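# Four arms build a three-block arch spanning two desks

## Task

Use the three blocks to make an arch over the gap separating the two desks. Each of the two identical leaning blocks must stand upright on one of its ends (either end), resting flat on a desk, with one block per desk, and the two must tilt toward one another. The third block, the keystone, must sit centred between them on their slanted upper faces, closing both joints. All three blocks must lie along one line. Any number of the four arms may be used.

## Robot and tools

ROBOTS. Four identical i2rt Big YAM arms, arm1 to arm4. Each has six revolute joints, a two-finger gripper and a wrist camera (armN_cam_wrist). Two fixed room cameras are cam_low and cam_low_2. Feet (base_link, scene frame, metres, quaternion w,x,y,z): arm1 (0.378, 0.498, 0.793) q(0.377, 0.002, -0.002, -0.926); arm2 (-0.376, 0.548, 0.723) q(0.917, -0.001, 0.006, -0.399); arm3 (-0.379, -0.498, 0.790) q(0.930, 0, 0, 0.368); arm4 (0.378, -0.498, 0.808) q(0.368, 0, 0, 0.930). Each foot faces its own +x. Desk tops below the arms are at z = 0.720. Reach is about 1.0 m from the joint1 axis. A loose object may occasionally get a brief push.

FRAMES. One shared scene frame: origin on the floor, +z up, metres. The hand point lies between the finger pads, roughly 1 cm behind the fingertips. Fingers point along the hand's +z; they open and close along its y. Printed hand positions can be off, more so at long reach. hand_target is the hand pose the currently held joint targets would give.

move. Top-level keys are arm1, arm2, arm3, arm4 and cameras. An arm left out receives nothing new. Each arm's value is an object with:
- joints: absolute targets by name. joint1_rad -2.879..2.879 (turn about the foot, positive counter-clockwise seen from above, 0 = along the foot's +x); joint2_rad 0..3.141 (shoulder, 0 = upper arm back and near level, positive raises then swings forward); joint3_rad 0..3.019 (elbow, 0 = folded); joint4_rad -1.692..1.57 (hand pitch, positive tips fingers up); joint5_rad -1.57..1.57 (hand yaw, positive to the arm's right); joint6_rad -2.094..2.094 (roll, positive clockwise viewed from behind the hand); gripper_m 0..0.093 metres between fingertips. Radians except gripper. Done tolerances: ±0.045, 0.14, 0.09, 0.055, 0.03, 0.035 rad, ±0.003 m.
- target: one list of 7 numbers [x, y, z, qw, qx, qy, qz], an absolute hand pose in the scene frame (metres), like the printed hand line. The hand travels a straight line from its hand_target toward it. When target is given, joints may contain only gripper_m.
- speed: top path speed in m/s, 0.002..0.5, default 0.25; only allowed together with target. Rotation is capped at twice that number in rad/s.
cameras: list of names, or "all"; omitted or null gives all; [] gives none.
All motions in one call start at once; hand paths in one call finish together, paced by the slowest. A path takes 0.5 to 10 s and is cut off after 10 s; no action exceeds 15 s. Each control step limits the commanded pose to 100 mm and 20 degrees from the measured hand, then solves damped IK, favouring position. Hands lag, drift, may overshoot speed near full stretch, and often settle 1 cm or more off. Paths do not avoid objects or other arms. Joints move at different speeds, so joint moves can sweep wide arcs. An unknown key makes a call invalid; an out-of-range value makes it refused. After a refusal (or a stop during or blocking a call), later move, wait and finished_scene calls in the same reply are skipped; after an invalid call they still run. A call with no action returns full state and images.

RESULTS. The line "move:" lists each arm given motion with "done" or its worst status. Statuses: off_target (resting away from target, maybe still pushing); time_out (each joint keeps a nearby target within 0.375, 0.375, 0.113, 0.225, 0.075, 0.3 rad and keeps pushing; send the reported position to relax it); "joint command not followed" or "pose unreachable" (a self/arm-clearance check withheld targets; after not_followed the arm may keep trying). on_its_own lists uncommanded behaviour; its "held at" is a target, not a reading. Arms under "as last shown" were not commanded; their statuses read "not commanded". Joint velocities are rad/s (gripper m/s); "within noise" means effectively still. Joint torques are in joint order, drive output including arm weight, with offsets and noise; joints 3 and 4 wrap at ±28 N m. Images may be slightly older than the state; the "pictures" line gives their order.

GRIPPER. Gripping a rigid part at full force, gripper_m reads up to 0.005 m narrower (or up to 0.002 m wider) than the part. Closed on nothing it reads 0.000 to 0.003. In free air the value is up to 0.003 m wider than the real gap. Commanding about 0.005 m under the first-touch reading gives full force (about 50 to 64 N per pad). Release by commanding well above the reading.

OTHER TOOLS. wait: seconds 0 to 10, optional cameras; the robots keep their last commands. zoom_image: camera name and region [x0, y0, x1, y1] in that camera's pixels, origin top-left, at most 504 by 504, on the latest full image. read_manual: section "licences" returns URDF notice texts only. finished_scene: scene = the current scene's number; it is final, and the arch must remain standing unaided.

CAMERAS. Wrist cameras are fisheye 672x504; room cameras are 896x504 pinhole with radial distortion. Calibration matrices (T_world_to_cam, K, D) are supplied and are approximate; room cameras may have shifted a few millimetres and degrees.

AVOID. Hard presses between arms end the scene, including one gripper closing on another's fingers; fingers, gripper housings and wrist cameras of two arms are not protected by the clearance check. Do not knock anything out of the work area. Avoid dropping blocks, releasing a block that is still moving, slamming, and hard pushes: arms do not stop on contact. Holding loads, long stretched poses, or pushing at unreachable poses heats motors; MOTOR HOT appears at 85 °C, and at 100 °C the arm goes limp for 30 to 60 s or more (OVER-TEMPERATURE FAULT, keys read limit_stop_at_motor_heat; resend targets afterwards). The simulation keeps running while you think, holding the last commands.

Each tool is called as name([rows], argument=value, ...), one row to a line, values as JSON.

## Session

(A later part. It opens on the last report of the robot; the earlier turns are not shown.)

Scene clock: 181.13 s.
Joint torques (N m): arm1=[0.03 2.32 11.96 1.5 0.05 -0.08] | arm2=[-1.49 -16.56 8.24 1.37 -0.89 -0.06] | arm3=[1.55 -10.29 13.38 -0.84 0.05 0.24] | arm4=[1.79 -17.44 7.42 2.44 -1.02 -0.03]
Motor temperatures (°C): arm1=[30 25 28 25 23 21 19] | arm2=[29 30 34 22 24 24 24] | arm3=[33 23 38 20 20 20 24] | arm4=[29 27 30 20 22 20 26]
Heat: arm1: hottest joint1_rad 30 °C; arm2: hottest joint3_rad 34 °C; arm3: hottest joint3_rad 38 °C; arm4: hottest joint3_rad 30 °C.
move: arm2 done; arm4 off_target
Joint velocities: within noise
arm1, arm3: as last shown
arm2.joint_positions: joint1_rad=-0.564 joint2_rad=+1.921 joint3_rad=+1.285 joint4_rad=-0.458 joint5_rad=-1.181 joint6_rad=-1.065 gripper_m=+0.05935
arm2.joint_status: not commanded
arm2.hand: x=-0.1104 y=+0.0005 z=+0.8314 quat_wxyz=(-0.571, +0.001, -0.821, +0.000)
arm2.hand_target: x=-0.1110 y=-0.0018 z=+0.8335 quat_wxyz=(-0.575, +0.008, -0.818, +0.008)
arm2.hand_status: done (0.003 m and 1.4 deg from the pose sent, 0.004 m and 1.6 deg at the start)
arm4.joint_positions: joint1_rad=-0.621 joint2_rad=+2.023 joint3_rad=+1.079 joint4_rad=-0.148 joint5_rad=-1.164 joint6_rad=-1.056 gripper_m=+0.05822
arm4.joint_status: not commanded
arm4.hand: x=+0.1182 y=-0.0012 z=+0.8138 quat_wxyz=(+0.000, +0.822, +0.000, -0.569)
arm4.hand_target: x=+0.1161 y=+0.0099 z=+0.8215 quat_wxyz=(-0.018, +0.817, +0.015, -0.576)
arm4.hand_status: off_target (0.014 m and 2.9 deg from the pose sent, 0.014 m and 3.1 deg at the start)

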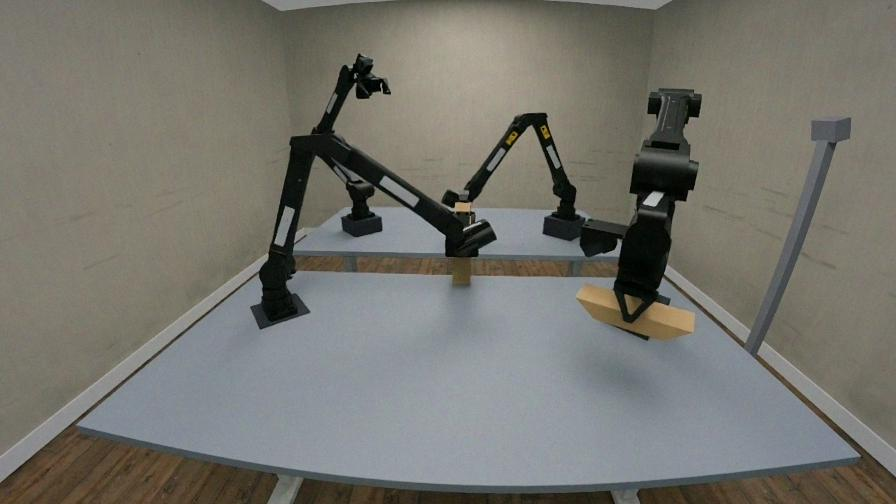

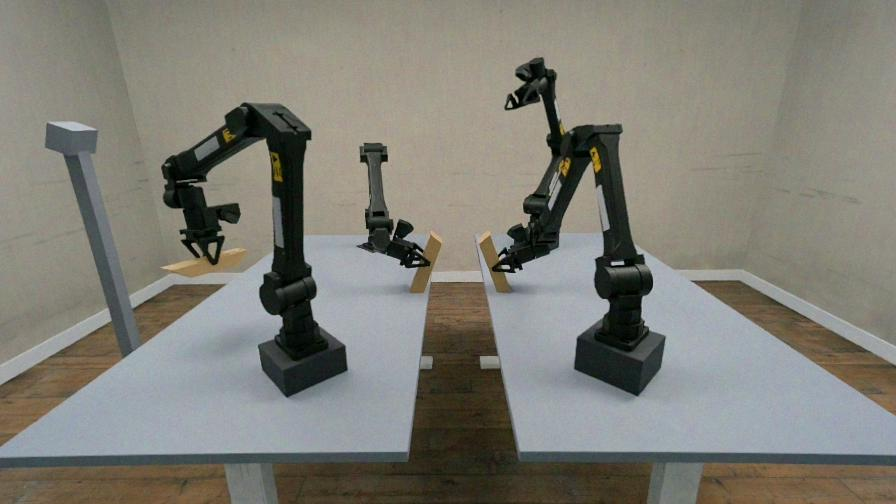

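move(arm4={"target": [0.1159, 0.0102, 0.8134, -0.0184, 0.8169, 0.0149, -0.5763], "speed": 0.05}, arm2={"target": [-0.112, -0.0018, 0.8256, 0.5754, -0.0080, 0.8178, -0.0088], "speed": 0.05}, cameras=["cam_low", "cam_low_2"])

zoom_image(camera="cam_low_2", region=[395, 220, 525, 310])

zoom_image(camera="cam_low", region=[420, 180, 500, 290])

Scene clock: 183.57 s.
Joint torques (N m): arm1=[0.03 2.32 11.96 1.52 0.05 -0.08] | arm2=[-1.79 -15.62 8.06 1.68 -0.79 -0.12] | arm3=[1.61 -9.99 13.41 -0.76 0.06 0.24] | arm4=[1.61 -16.67 7.42 2.56 -0.69 -0.11]
Motor temperatures (°C): arm1=[30 25 28 25 23 21 19] | arm2=[29 30 34 22 24 24 24] | arm3=[33 23 38 20 20 20 24] | arm4=[29 27 30 20 22 20 26]
Heat: arm1: hottest joint1_rad 30 °C; arm2: hottest joint3_rad 34 °C; arm3: hottest joint3_rad 38 °C; arm4: hottest joint3_rad 30 °C.
move: arm2 done; arm4 off_target
Joint velocities: within noise
arm1, arm3: as last shown
arm2.joint_positions: joint1_rad=-0.564 joint2_rad=+1.921 joint3_rad=+1.281 joint4_rad=-0.447 joint5_rad=-1.185 joint6_rad=-1.062 gripper_m=+0.05935
arm2.joint_status: not commanded
arm2.hand: x=-0.1102 y=+0.0011 z=+0.8309 quat_wxyz=(-0.573, +0.002, -0.820, +0.001)
arm2.hand_target: x=-0.1120 y=-0.0017 z=+0.8258 quat_wxyz=(-0.576, +0.008, -0.818, +0.009)
arm2.hand_status: done (0.006 m and 1.2 deg from the pose sent, 0.006 m and 1.4 deg at the start)
arm4.joint_positions: joint1_rad=-0.621 joint2_rad=+2.027 joint3_rad=+1.079 joint4_rad=-0.134 joint5_rad=-1.172 joint6_rad=-1.050 gripper_m=+0.05822
arm4.joint_status: not commanded
arm4.hand: x=+0.1175 y=-0.0007 z=+0.8136 quat_wxyz=(+0.000, +0.820, +0.001, -0.573)
arm4.hand_target: x=+0.1160 y=+0.0100 z=+0.8137 quat_wxyz=(-0.018, +0.817, +0.015, -0.576)
arm4.hand_status: off_target (0.011 m and 2.7 deg from the pose sent, 0.012 m and 2.9 deg at the start)

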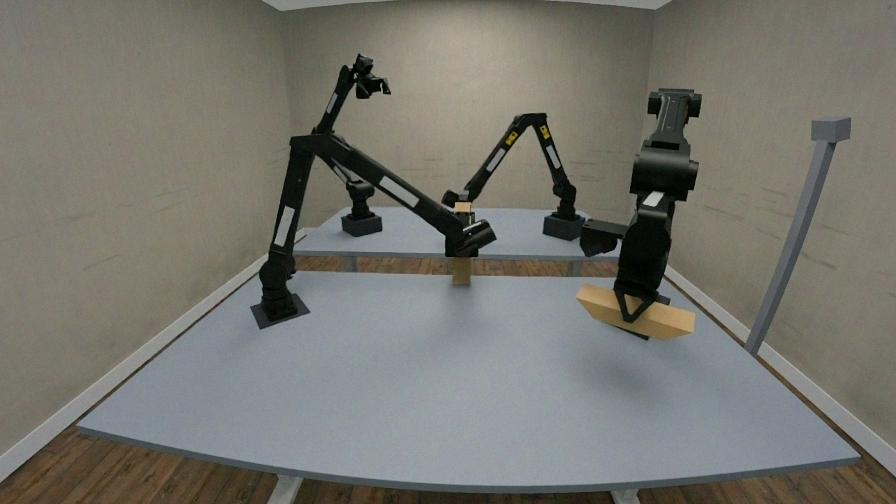

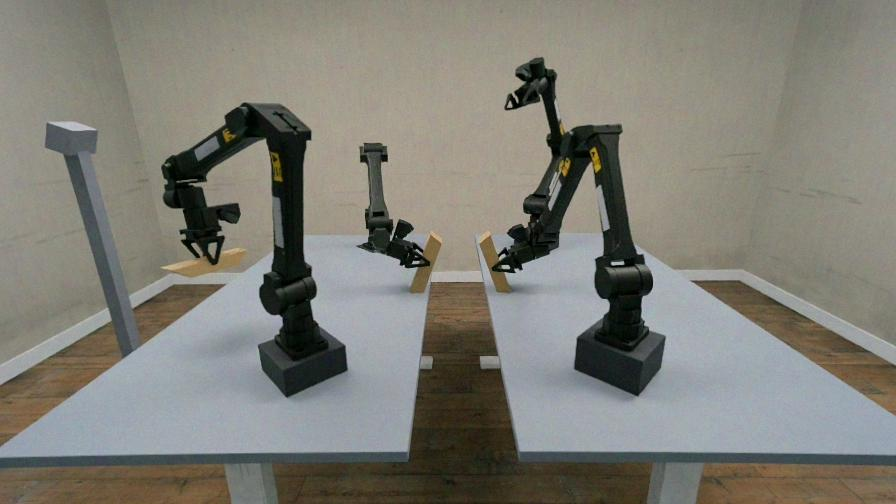

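Scaled by 3.877 (camera's finer frame: 1280x720).

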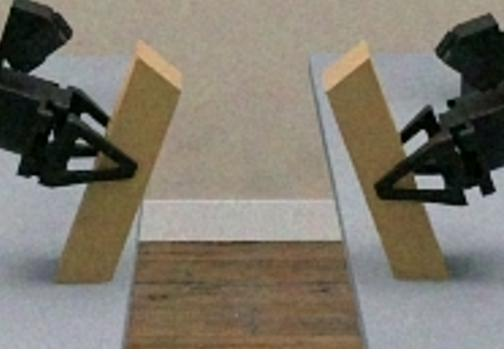

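Scaled by 4.582 (camera's finer frame: 1280x720).

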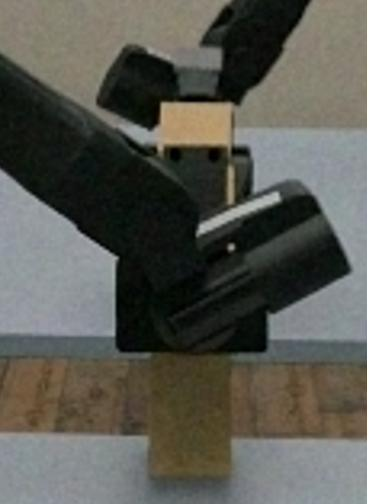

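move(arm3={"target": [-0.67, -0.28, 1.10, 0, 0.4580, -0.8889, 0], "speed": 0.2}, cameras=[])

move(arm3={"target": [-0.17, -0.23, 1.12, 0, 0, 1, 0], "speed": 0.25}, cameras=["arm3_cam_wrist", "cam_low", "cam_low_2", "arm1_cam_wrist"])

Scene clock: 194.47 s.
Joint torques (N m): arm1=[0.09 2.32 11.97 1.54 0.04 -0.08] | arm2=[-1.61 -15.79 8.08 1.48 -0.78 -0.15] | arm3=[-0.32 -8.88 14.11 -0.84 0.11 0.01] | arm4=[1.67 -16.62 7.39 2.58 -0.69 -0.11]
Motor temperatures (°C): arm1=[30 25 28 25 23 21 19] | arm2=[29 30 34 22 24 24 24] | arm3=[32 23 40 20 20 20 24] | arm4=[29 27 30 20 22 20 26]
Heat: arm1: hottest joint1_rad 30 °C; arm2: hottest joint3_rad 34 °C; arm3: hottest joint3_rad 40 °C; arm4: hottest joint3_rad 30 °C.
move: arm3 off_target
Joint velocities: within noise
arm1: as last shown
arm2.joint_positions: joint1_rad=-0.564 joint2_rad=+1.921 joint3_rad=+1.281 joint4_rad=-0.445 joint5_rad=-1.185 joint6_rad=-1.060 gripper_m=+0.05935
arm2.joint_status: not commanded
arm2.hand: x=-0.1102 y=+0.0010 z=+0.8309 quat_wxyz=(-0.573, +0.002, -0.820, +0.001)
arm2.hand_target: x=-0.1120 y=-0.0018 z=+0.8258 quat_wxyz=(-0.575, +0.008, -0.818, +0.009)
arm2.hand_status: not commanded
arm3.joint_positions: joint1_rad=+1.762 joint2_rad=+1.299 joint3_rad=+1.321 joint4_rad=-1.662 joint5_rad=+0.001 joint6_rad=+1.566 gripper_m=+0.06102
arm3.joint_status: not commanded
arm3.hand: x=-0.6617 y=-0.2920 z=+1.0673 quat_wxyz=(-0.016, +0.456, -0.889, +0.030)
arm3.hand_target: x=-0.6685 y=-0.2815 z=+1.0995 quat_wxyz=(+0.001, +0.458, -0.889, -0.004)
arm3.hand_status: off_target (0.036 m and 3.9 deg from the pose sent, 0.154 m and 3.9 deg at the start; a joint's target at an end of its range on 20 of 43 steps)
arm4.joint_positions: joint1_rad=-0.621 joint2_rad=+2.027 joint3_rad=+1.079 joint4_rad=-0.133 joint5_rad=-1.172 joint6_rad=-1.048 gripper_m=+0.05822
arm4.joint_status: not commanded
arm4.hand: x=+0.1175 y=-0.0005 z=+0.8137 quat_wxyz=(+0.000, +0.820, +0.001, -0.573)
arm4.hand_target: x=+0.1160 y=+0.0101 z=+0.8138 quat_wxyz=(-0.018, +0.817, +0.015, -0.576)
arm4.hand_status: not commanded

Scene clock: 197.37 s.
Joint torques (N m): arm1=[0.09 2.32 11.96 1.52 0.05 -0.08] | arm2=[-1.32 -15.56 8.05 1.48 -0.76 -0.15] | arm3=[-0.03 -6.83 14.49 -0.5 -0.04 0.05] | arm4=[1.61 -16.56 7.39 2.59 -0.69 -0.11]
Motor temperatures (°C): arm1=[30 25 29 25 23 21 19] | arm2=[29 30 34 22 24 24 24] | arm3=[32 23 40 20 20 20 24] | arm4=[29 27 30 20 22 20 26]
Heat: arm1: hottest joint1_rad 30 °C; arm2: hottest joint3_rad 34 °C; arm3: hottest joint3_rad 40 °C; arm4: hottest joint3_rad 30 °C.
move: arm3 off_target
Joint velocities: within noise
arm1, arm2, arm4: as last shown
arm3.joint_positions: joint1_rad=+0.170 joint2_rad=+1.197 joint3_rad=+1.291 joint4_rad=-1.673 joint5_rad=+0.006 joint6_rad=+0.926 gripper_m=+0.06101
arm3.joint_status: not commanded
arm3.hand: x=-0.1808 y=-0.2399 z=+1.0880 quat_wxyz=(+0.001, -0.002, -1.000, +0.005)
arm3.hand_target: x=-0.1710 y=-0.2318 z=+1.1188 quat_wxyz=(-0.020, +0.000, -0.999, -0.025)
arm3.hand_status: off_target (0.035 m and 0.6 deg from the pose sent, 0.498 m and 54.5 deg at the start; a joint's target at an end of its range on 86 of 87 steps)
pictures: arm1_cam_wrist, arm3_cam_wrist, cam_low, cam_low_2
arm3_cam_wrist: T_world_to_cam=[[-0.00999481, -0.99976, 0.019501, -0.263076], [-0.807353, 0.0195747, 0.589744, -0.779695], [-0.589984, -0.00984982, -0.807355, 0.892689], [0, 0, 0, 1]] pos_world=[-0.105446, -0.238958, 1.18567]

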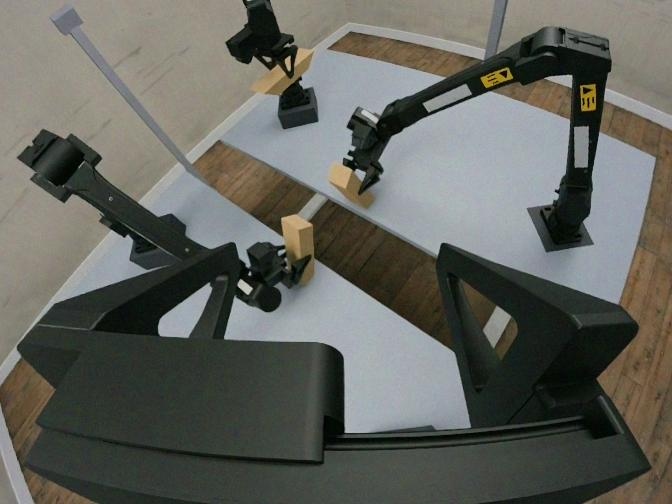

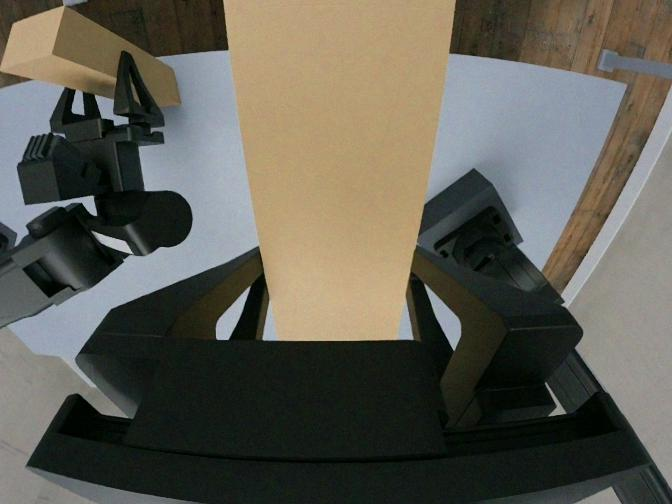

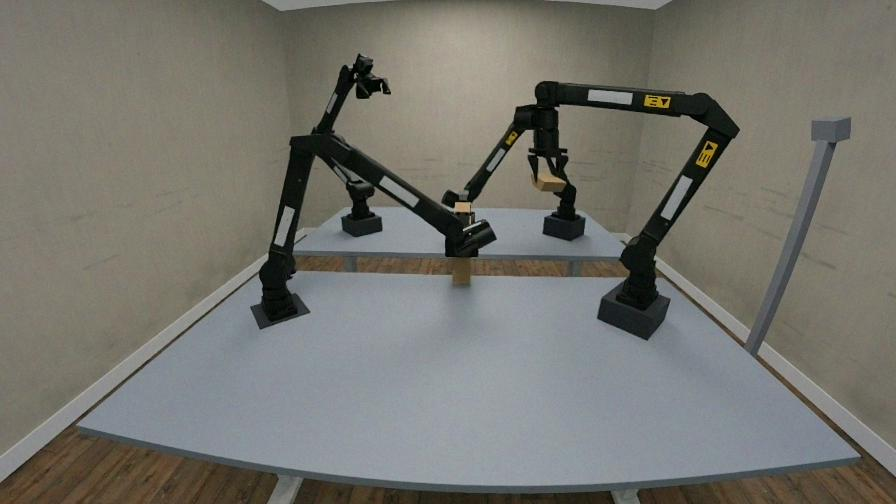

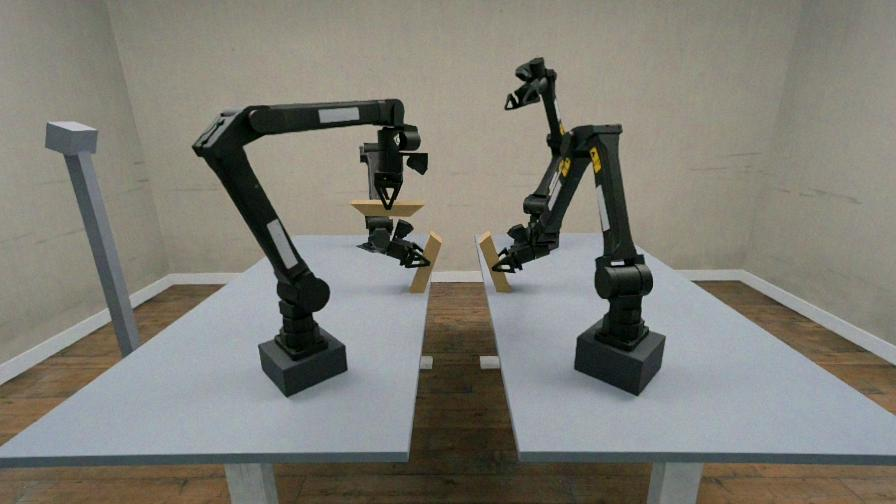

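move(arm3={"target": [0.012, 0.010, 1.04, 0, 0, 1, 0], "speed": 0.2}, cameras=["arm3_cam_wrist", "cam_low", "cam_low_2"])

zoom_image(camera="cam_low_2", region=[385, 150, 535, 300])

zoom_image(camera="cam_low", region=[400, 120, 520, 290])

Scene clock: 203.13 s.
Joint torques (N m): arm1=[0.09 2.26 11.96 1.52 0.04 -0.08] | arm2=[-1.44 -15.85 8.1 1.46 -0.76 -0.17] | arm3=[0.26 -20.01 14.34 -0.69 -0.06 0.11] | arm4=[1.67 -16.62 7.38 2.59 -0.69 -0.11]
Motor temperatures (°C): arm1=[30 25 29 25 23 21 19] | arm2=[29 31 33 22 24 24 24] | arm3=[32 23 40 20 20 20 24] | arm4=[29 26 30 20 22 20 26]
Heat: arm1: hottest joint1_rad 30 °C; arm2: hottest joint3_rad 33 °C; arm3: hottest joint3_rad 40 °C; arm4: hottest joint3_rad 30 °C.
move: arm3 off_target
Joint velocities: within noise
arm1.joint_positions: joint1_rad=+0.252 joint2_rad=+0.565 joint3_rad=+1.417 joint4_rad=-1.312 joint5_rad=+0.231 joint6_rad=+0.335 gripper_m=+0.09396
arm1.joint_status: not commanded
arm1.hand: x=+0.2345 y=+0.3433 z=+1.3639 quat_wxyz=(-0.255, -0.816, -0.228, +0.467)
arm1.hand_target: x=+0.2364 y=+0.3466 z=+1.3781 quat_wxyz=(-0.264, -0.808, -0.223, +0.477)
arm1.hand_status: not commanded
arm2, arm4: as last shown
arm3.joint_positions: joint1_rad=+0.170 joint2_rad=+2.049 joint3_rad=+2.102 joint4_rad=-1.671 joint5_rad=+0.006 joint6_rad=+0.926 gripper_m=+0.06101
arm3.joint_status: not commanded
arm3.hand: x=+0.0008 y=+0.0000 z=+1.0001 quat_wxyz=(+0.013, -0.002, -1.000, +0.020)
arm3.hand_target: x=+0.0101 y=+0.0075 z=+1.0395 quat_wxyz=(-0.011, +0.000, -1.000, -0.014)
arm3.hand_status: off_target (0.043 m and 2.8 deg from the pose sent, 0.319 m and 0.6 deg at the start; a joint's target at an end of its range on 29 of 77 steps)
arm3_cam_wrist: T_world_to_cam=[[-0.00916005, -0.998651, 0.0511024, -0.0513386], [-0.793171, 0.0383767, 0.607789, -0.60399], [-0.60893, -0.0349655, -0.792453, 0.916357], [0, 0, 0, 1]] pos_world=[0.0784605, 0.00395069, 1.09589]

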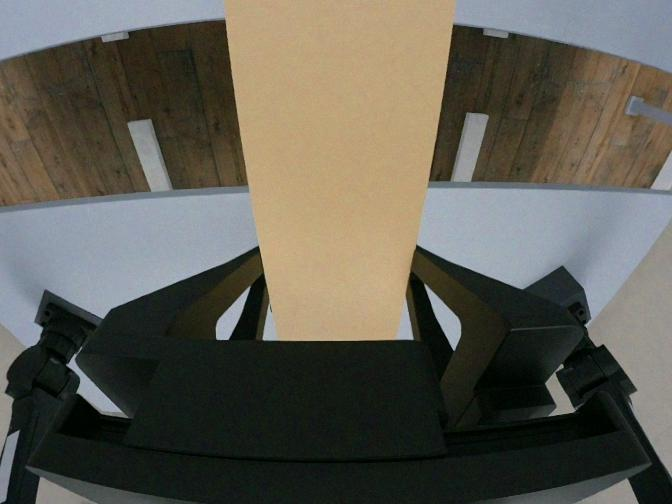

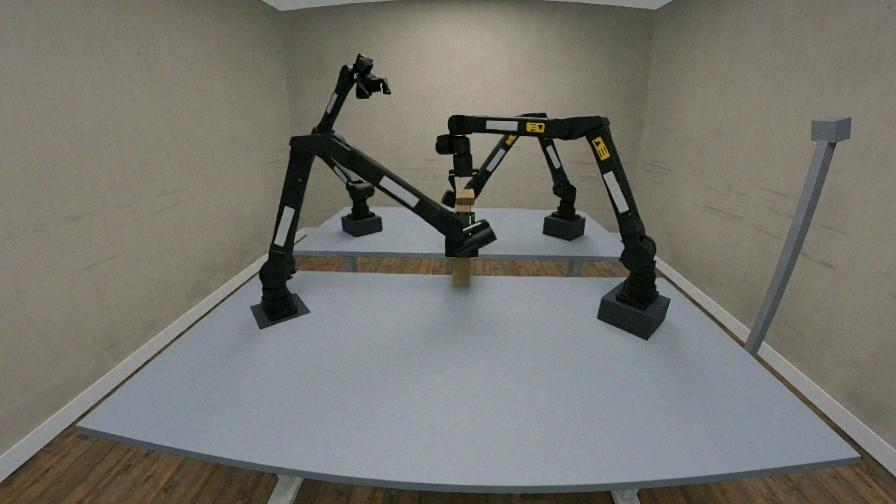

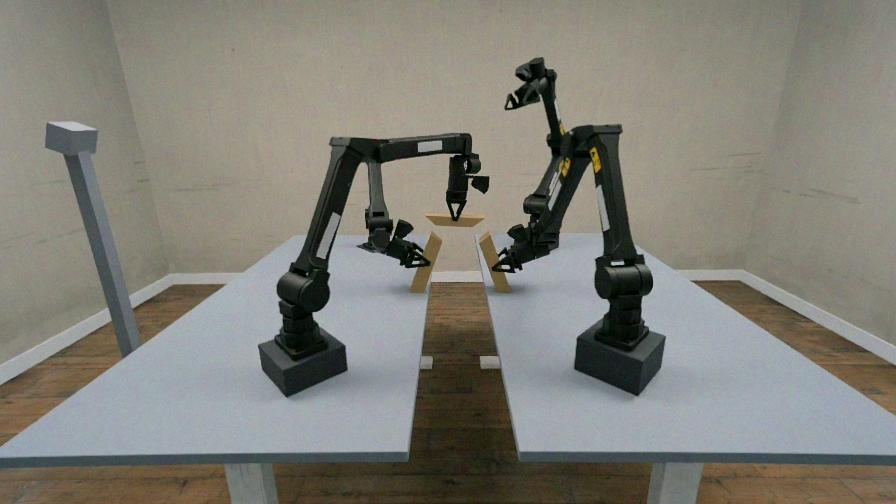

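Scaled by 3.360 (camera's finer frame: 1280x720).

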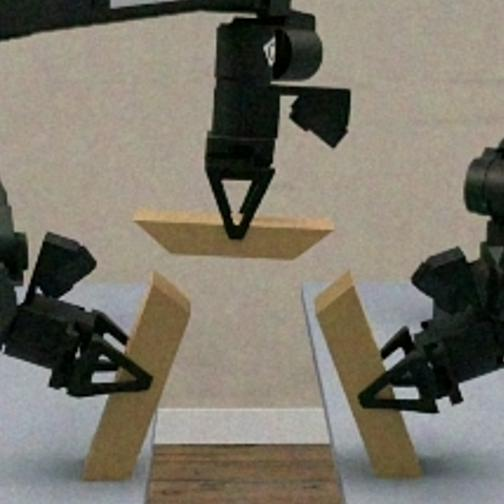

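Scaled by 2.965 (camera's finer frame: 1280x720).

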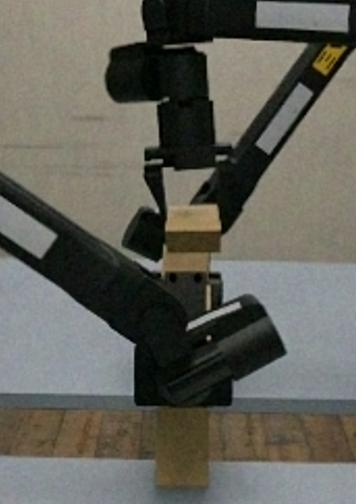

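zoom_image(camera="cam_low_2", region=[415, 195, 495, 245])

zoom_image(camera="cam_low", region=[435, 170, 495, 230])

Scaled by 6.300 (camera's finer frame: 1280x720).

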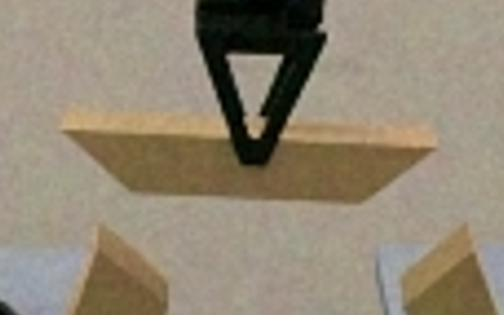

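Scaled by 8.400 (camera's finer frame: 1280x720).

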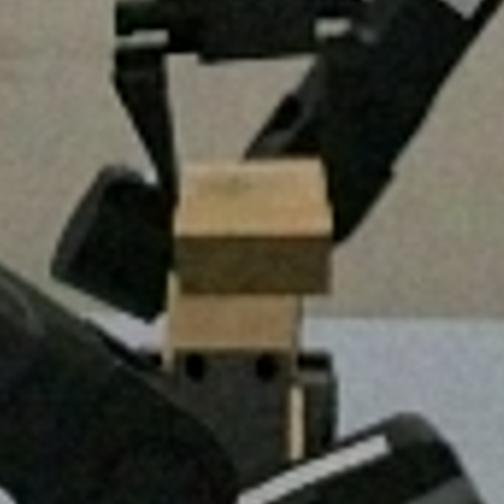

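move(arm3={"target": [0.0225, 0.0105, 0.983, 0.0262, 0, 0.9996, 0.0122], "speed": 0.1}, cameras=["cam_low", "cam_low_2"])

zoom_image(camera="cam_low_2", region=[415, 195, 505, 265])

zoom_image(camera="cam_low", region=[435, 170, 495, 230])

Scene clock: 216.27 s.
Joint torques (N m): arm1=[-0.03 2.26 11.95 1.54 0.06 -0.08] | arm2=[-1.61 -15.62 8.1 1.58 -0.76 -0.16] | arm3=[-0.15 -20.48 8.59 0.12 0.26 0.02] | arm4=[1.73 -16.62 7.41 2.61 -0.69 -0.11]
Motor temperatures (°C): arm1=[30 25 29 25 23 21 19] | arm2=[29 31 33 22 24 24 24] | arm3=[32 26 40 20 20 20 25] | arm4=[29 27 30 20 22 20 26]
Heat: arm1: hottest joint1_rad 30 °C; arm2: hottest joint3_rad 33 °C; arm3: hottest joint3_rad 40 °C; arm4: hottest joint3_rad 30 °C.
move: arm3 off_target
Joint velocities: within noise
arm1, arm2, arm4: as last shown
arm3.joint_positions: joint1_rad=+0.170 joint2_rad=+2.054 joint3_rad=+2.037 joint4_rad=-1.530 joint5_rad=+0.024 joint6_rad=+0.925 gripper_m=+0.06101
arm3.joint_status: not commanded
arm3.hand: x=+0.0150 y=+0.0136 z=+0.9720 quat_wxyz=(-0.016, -0.001, -1.000, -0.002)
arm3.hand_target: x=+0.0224 y=+0.0105 z=+0.9830 quat_wxyz=(-0.026, +0.000, -1.000, -0.012)
arm3.hand_status: off_target (0.014 m and 1.6 deg from the pose sent, 0.030 m and 5.8 deg at the start)

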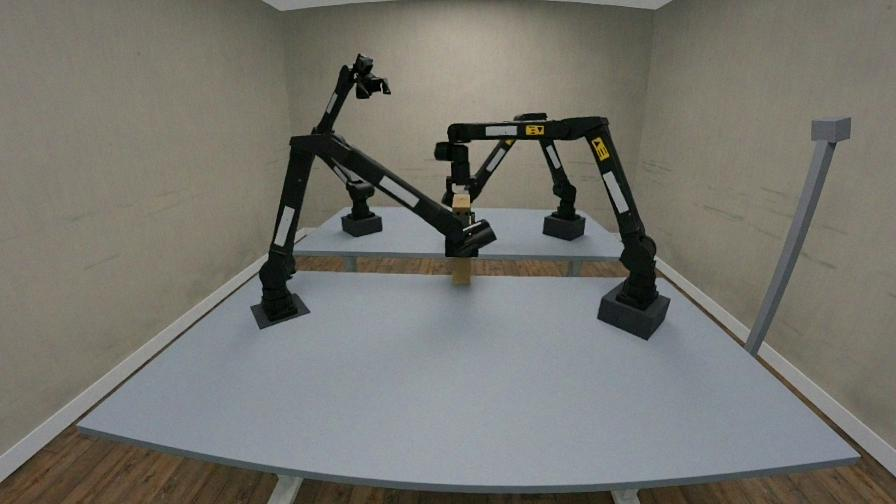

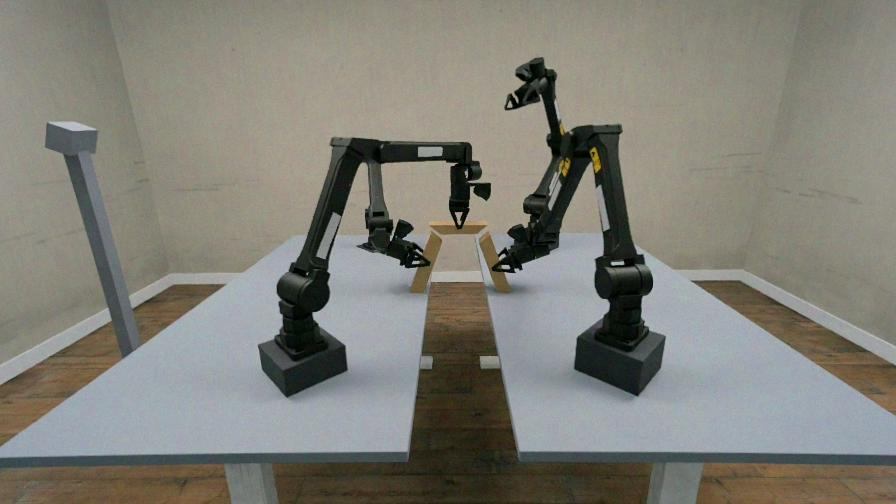

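Scaled by 5.600 (camera's finer frame: 1280x720).

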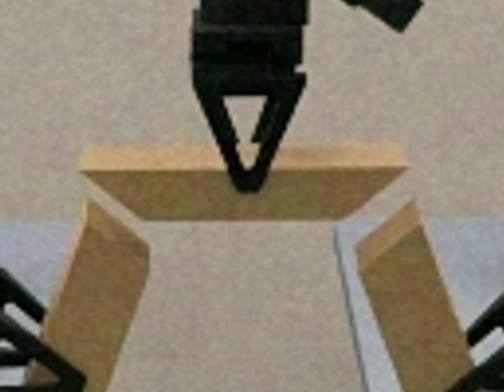

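Scaled by 8.400 (camera's finer frame: 1280x720).

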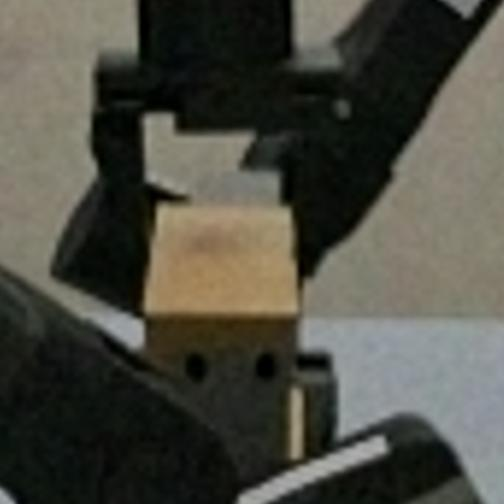

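move(arm3={"target": [0.0285, 0.0060, 0.966, 0.0262, 0, 0.9996, 0.0122], "speed": 0.06}, cameras=["cam_low", "cam_low_2"])

zoom_image(camera="cam_low_2", region=[415, 205, 505, 265])

zoom_image(camera="cam_low", region=[435, 170, 495, 230])

Scene clock: 221.60 s.
Joint torques (N m): arm1=[0.03 2.32 11.93 1.55 0.05 -0.09] | arm2=[-1.61 -15.68 8.03 1.51 -0.76 -0.16] | arm3=[-0.15 -20.66 8.4 0.06 0.24 0.04] | arm4=[1.85 -16.62 7.41 2.59 -0.68 -0.11]
Motor temperatures (°C): arm1=[30 25 29 24 23 21 19] | arm2=[29 31 33 22 24 24 24] | arm3=[32 28 39 20 20 20 25] | arm4=[29 27 30 20 22 20 27]
Heat: arm1: hottest joint1_rad 30 °C; arm2: hottest joint3_rad 33 °C; arm3: hottest joint3_rad 39 °C; arm4: hottest joint3_rad 30 °C.
move: arm3 off_target
Joint velocities: within noise
arm1, arm2, arm4: as last shown
arm3.joint_positions: joint1_rad=+0.161 joint2_rad=+2.054 joint3_rad=+1.996 joint4_rad=-1.487 joint5_rad=+0.024 joint6_rad=+0.920 gripper_m=+0.06101
arm3.joint_status: not commanded
arm3.hand: x=+0.0192 y=+0.0101 z=+0.9562 quat_wxyz=(-0.017, -0.003, -1.000, -0.003)
arm3.hand_target: x=+0.0281 y=+0.0058 z=+0.9659 quat_wxyz=(-0.026, -0.003, -1.000, -0.012)
arm3.hand_status: off_target (0.014 m and 1.6 deg from the pose sent, 0.017 m and 1.6 deg at the start)

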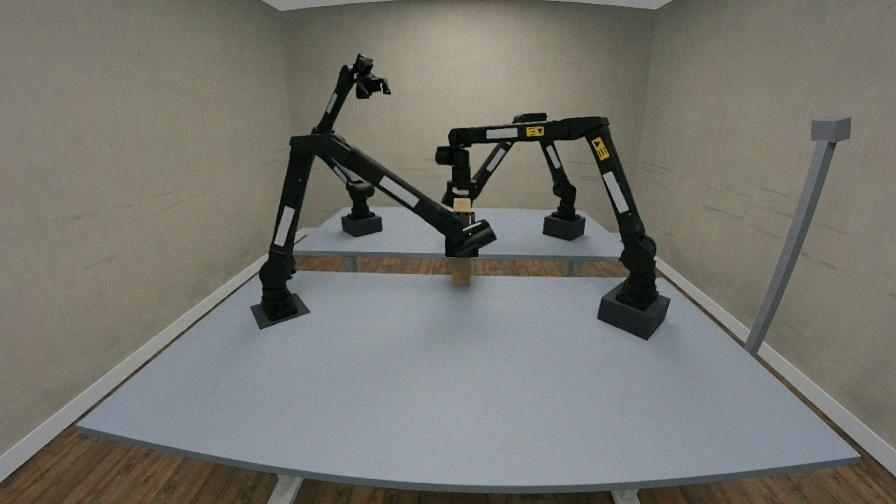

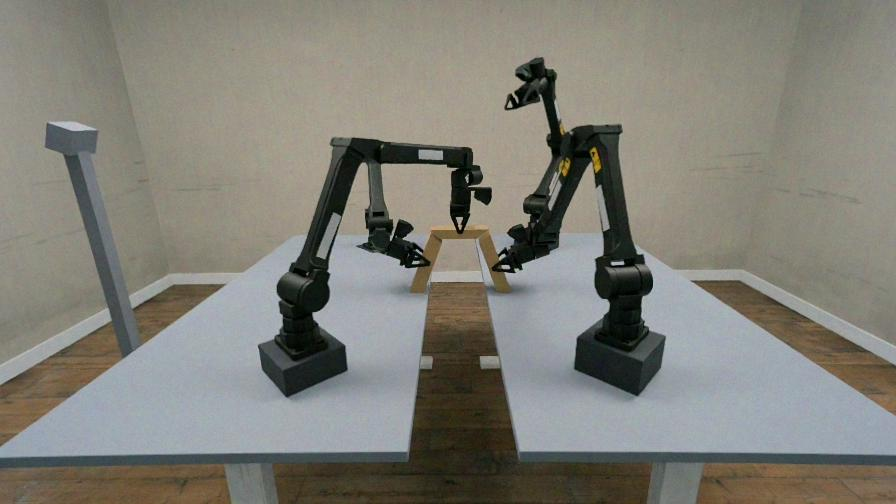

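Scaled by 5.600 (camera's finer frame: 1280x720).

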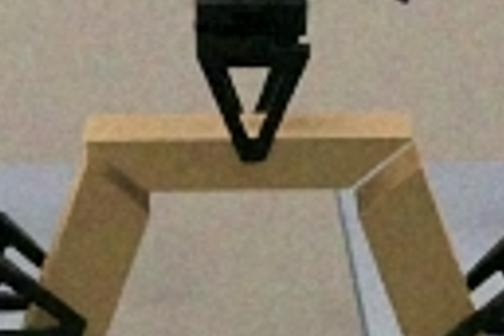

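Scaled by 8.400 (camera's finer frame: 1280x720).

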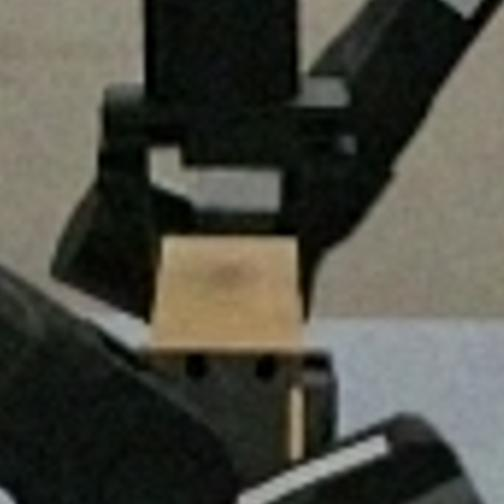

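move(arm3={"target": [0.0305, 0.0018, 0.954, 0.0262, 0, 0.9996, 0.0122], "speed": 0.05}, cameras=["cam_low", "cam_low_2"])

zoom_image(camera="cam_low_2", region=[415, 205, 505, 265])

zoom_image(camera="cam_low", region=[435, 170, 495, 230])

Scene clock: 225.53 s.
Joint torques (N m): arm1=[0.09 2.32 12 1.54 0.05 -0.09] | arm2=[-1.61 -15.62 8.06 1.5 -0.75 -0.16] | arm3=[0.38 -20.72 8.38 -0.09 0.19 0.05] | arm4=[1.73 -16.56 7.42 2.58 -0.68 -0.11]
Motor temperatures (°C): arm1=[30 25 29 24 23 21 19] | arm2=[29 31 33 22 24 24 24] | arm3=[32 28 38 20 20 20 25] | arm4=[29 27 30 20 22 20 27]
Heat: arm1: hottest joint1_rad 30 °C; arm2: hottest joint3_rad 33 °C; arm3: hottest joint3_rad 38 °C; arm4: hottest joint3_rad 30 °C.
move: arm3 off_target
Joint velocities: within noise
arm1, arm2, arm4: as last shown
arm3.joint_positions: joint1_rad=+0.153 joint2_rad=+2.054 joint3_rad=+1.958 joint4_rad=-1.452 joint5_rad=+0.024 joint6_rad=+0.908 gripper_m=+0.06101
arm3.joint_status: not commanded
arm3.hand: x=+0.0222 y=+0.0056 z=+0.9418 quat_wxyz=(-0.016, -0.001, -1.000, -0.002)
arm3.hand_target: x=+0.0304 y=+0.0018 z=+0.9540 quat_wxyz=(-0.026, +0.000, -1.000, -0.012)
arm3.hand_status: off_target (0.015 m and 1.7 deg from the pose sent, 0.014 m and 1.6 deg at the start)

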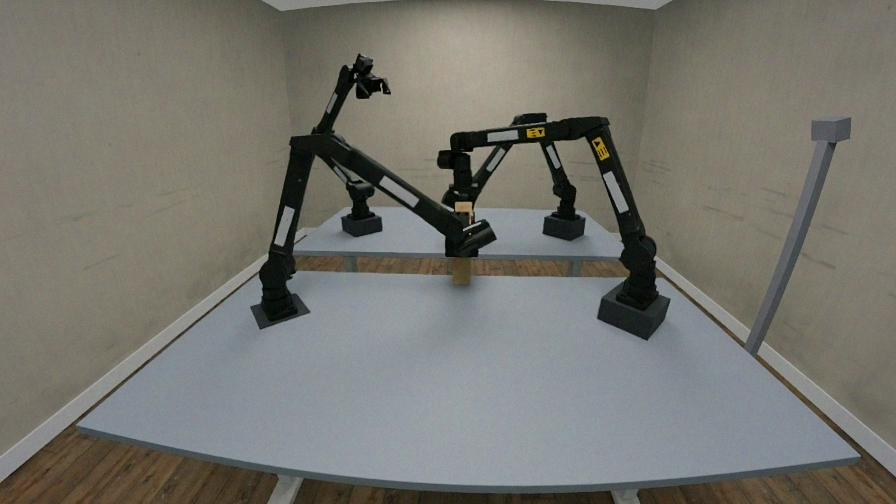

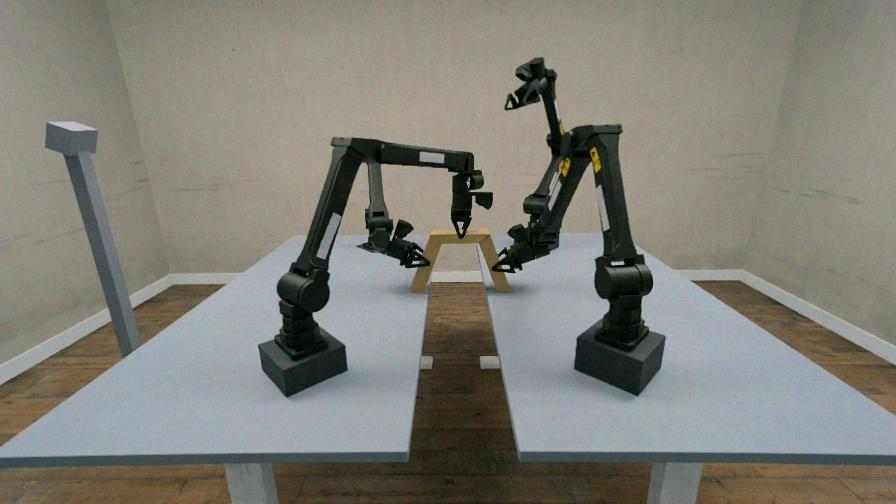

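Scaled by 5.600 (camera's finer frame: 1280x720).

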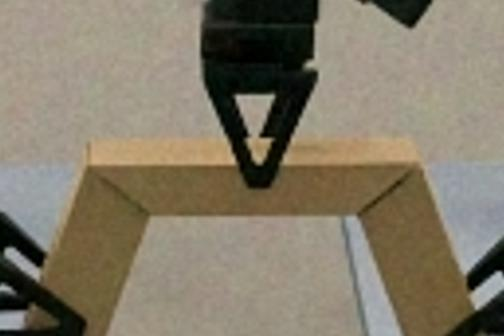

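Scaled by 8.400 (camera's finer frame: 1280x720).

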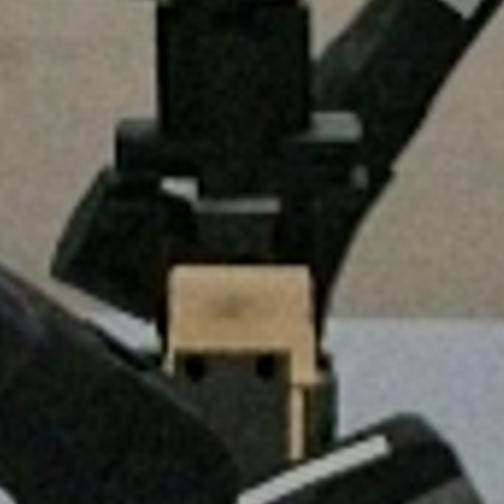

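move(arm3={"target": [0.0305, 0.0045, 0.948, 0.0262, 0, 0.9996, 0.0122], "speed": 0.04}, cameras=["cam_low", "cam_low_2"])

zoom_image(camera="cam_low_2", region=[415, 205, 505, 265])

zoom_image(camera="cam_low", region=[435, 170, 495, 230])

Scene clock: 228.70 s.
Joint torques (N m): arm1=[-0.03 2.2 11.99 1.54 0.04 -0.09] | arm2=[-1.26 -15.68 8.21 1.58 -0.76 -0.15] | arm3=[-0.15 -19.96 8.43 0.14 0.21 0.04] | arm4=[1.67 -16.62 7.42 2.62 -0.69 -0.11]
Motor temperatures (°C): arm1=[30 25 29 24 23 21 19] | arm2=[29 31 33 22 24 24 24] | arm3=[32 29 38 20 20 20 25] | arm4=[29 27 30 20 22 20 27]
Heat: arm1: hottest joint1_rad 30 °C; arm2: hottest joint3_rad 33 °C; arm3: hottest joint3_rad 38 °C; arm4: hottest joint3_rad 30 °C.
move: arm3 done
Joint velocities: within noise
arm1, arm2, arm4: as last shown
arm3.joint_positions: joint1_rad=+0.153 joint2_rad=+2.054 joint3_rad=+1.955 joint4_rad=-1.441 joint5_rad=+0.024 joint6_rad=+0.906 gripper_m=+0.06101
arm3.joint_status: not commanded
arm3.hand: x=+0.0234 y=+0.0071 z=+0.9409 quat_wxyz=(-0.018, +0.000, -1.000, -0.005)
arm3.hand_target: x=+0.0305 y=+0.0046 z=+0.9480 quat_wxyz=(-0.026, +0.001, -1.000, -0.012)
arm3.hand_status: done (0.010 m and 1.2 deg from the pose sent, 0.010 m and 1.7 deg at the start)

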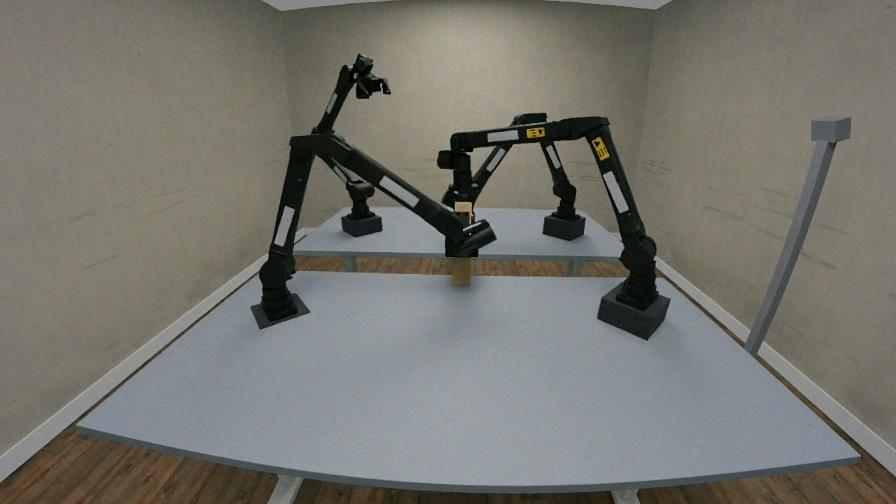

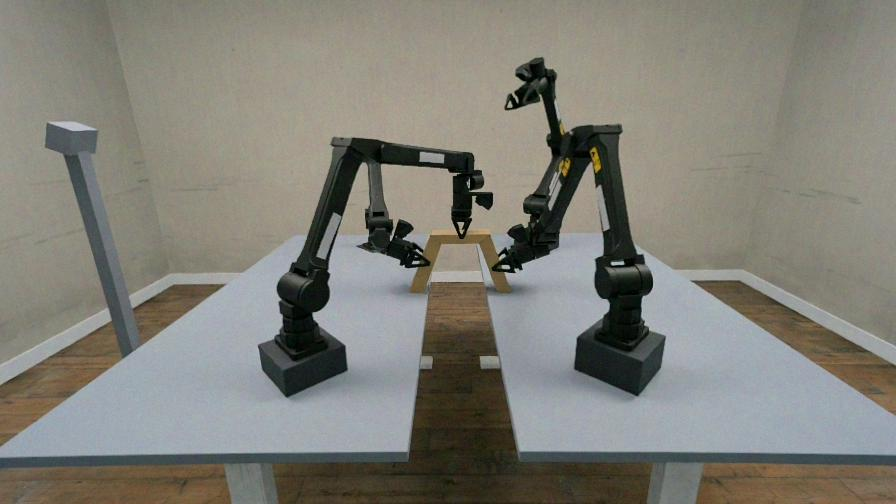

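Scaled by 5.600 (camera's finer frame: 1280x720).

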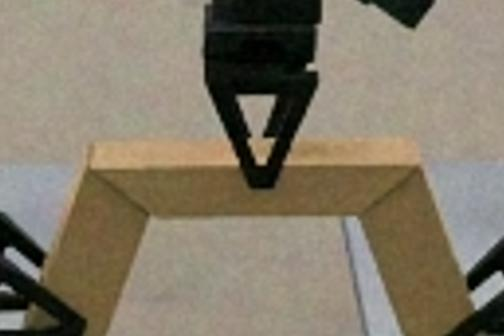

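Scaled by 8.400 (camera's finer frame: 1280x720).

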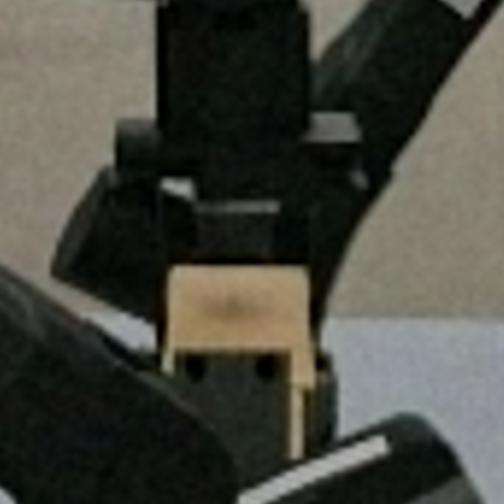

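move(arm3={"target": [0.0270, 0.0055, 0.934, 0.0262, 0, 0.9996, 0.0122], "speed": 0.04}, cameras=["cam_low", "cam_low_2"])

zoom_image(camera="cam_low_2", region=[400, 205, 520, 305])

zoom_image(camera="cam_low", region=[435, 170, 495, 230])

Scene clock: 232.13 s.
Joint torques (N m): arm1=[0.03 2.32 12 1.55 0.05 -0.08] | arm2=[-1.55 -15.44 8.12 1.54 -0.73 -0.14] | arm3=[0.26 -19.43 7.25 0.64 0.2 0.14] | arm4=[1.73 -16.67 7.41 2.59 -0.67 -0.12]
Motor temperatures (°C): arm1=[30 25 29 24 23 21 19] | arm2=[29 31 33 22 24 24 24] | arm3=[32 29 38 20 20 20 25] | arm4=[29 27 30 20 22 20 27]
Heat: arm1: hottest joint1_rad 30 °C; arm2: hottest joint3_rad 33 °C; arm3: hottest joint3_rad 38 °C; arm4: hottest joint3_rad 30 °C.
move: arm3 done
Joint velocities: within noise
arm1, arm4: as last shown
arm2.joint_positions: joint1_rad=-0.564 joint2_rad=+1.921 joint3_rad=+1.281 joint4_rad=-0.445 joint5_rad=-1.187 joint6_rad=-1.059 gripper_m=+0.05935
arm2.joint_status: not commanded
arm2.hand: x=-0.1101 y=+0.0011 z=+0.8311 quat_wxyz=(-0.574, +0.001, -0.819, +0.000)
arm2.hand_target: x=-0.1120 y=-0.0017 z=+0.8259 quat_wxyz=(-0.576, +0.008, -0.818, +0.008)
arm2.hand_status: not commanded
arm3.joint_positions: joint1_rad=+0.153 joint2_rad=+2.049 joint3_rad=+1.935 joint4_rad=-1.418 joint5_rad=+0.024 joint6_rad=+0.905 gripper_m=+0.06101
arm3.joint_status: not commanded
arm3.hand: x=+0.0231 y=+0.0068 z=+0.9364 quat_wxyz=(-0.021, +0.000, -1.000, -0.008)
arm3.hand_target: x=+0.0268 y=+0.0055 z=+0.9341 quat_wxyz=(-0.026, +0.001, -1.000, -0.012)
arm3.hand_status: done (0.005 m and 0.8 deg from the pose sent, 0.008 m and 1.2 deg at the start)
arm4.hand: x=+0.1175 y=-0.0005 z=+0.8135 quat_wxyz=(+0.000, +0.820, +0.001, -0.573)
arm4.hand_target: x=+0.1160 y=+0.0102 z=+0.8137 quat_wxyz=(-0.019, +0.817, +0.015, -0.576)

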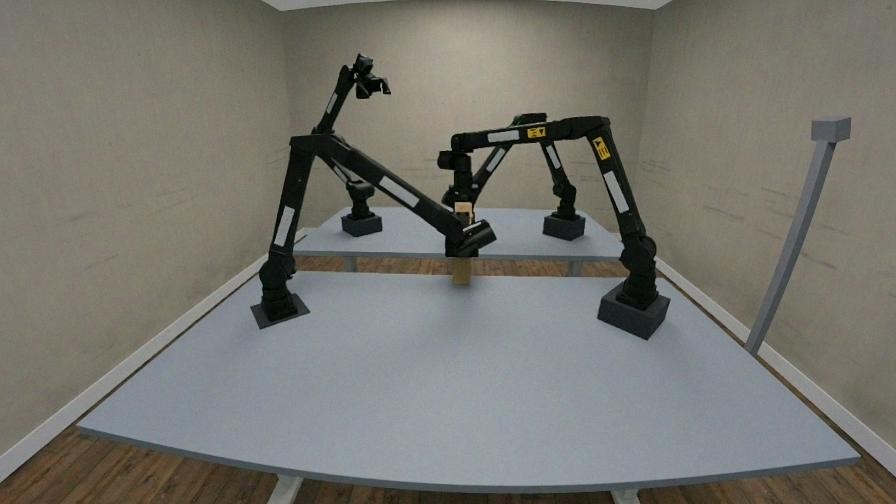

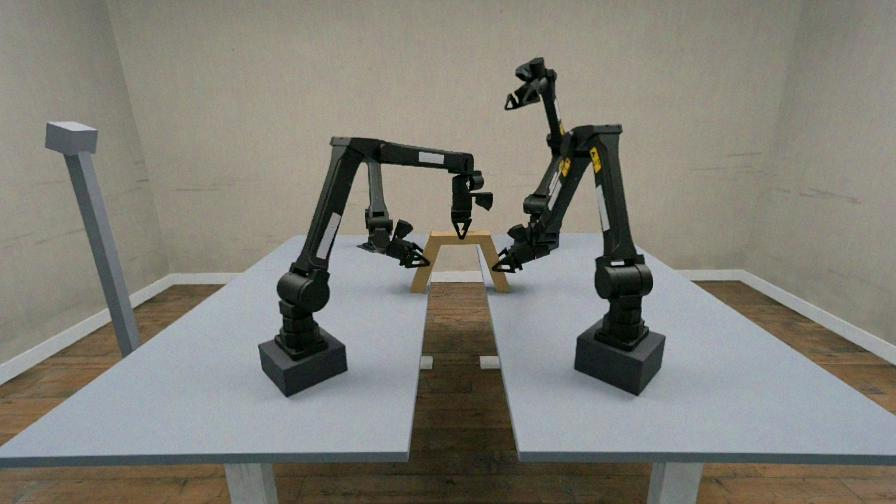

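Scaled by 4.200 (camera's finer frame: 1280x720).

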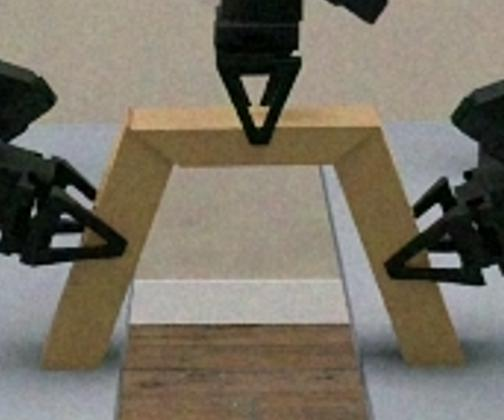

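Scaled by 8.400 (camera's finer frame: 1280x720).

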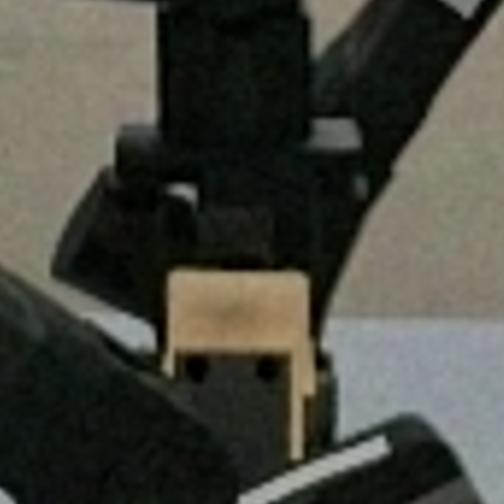

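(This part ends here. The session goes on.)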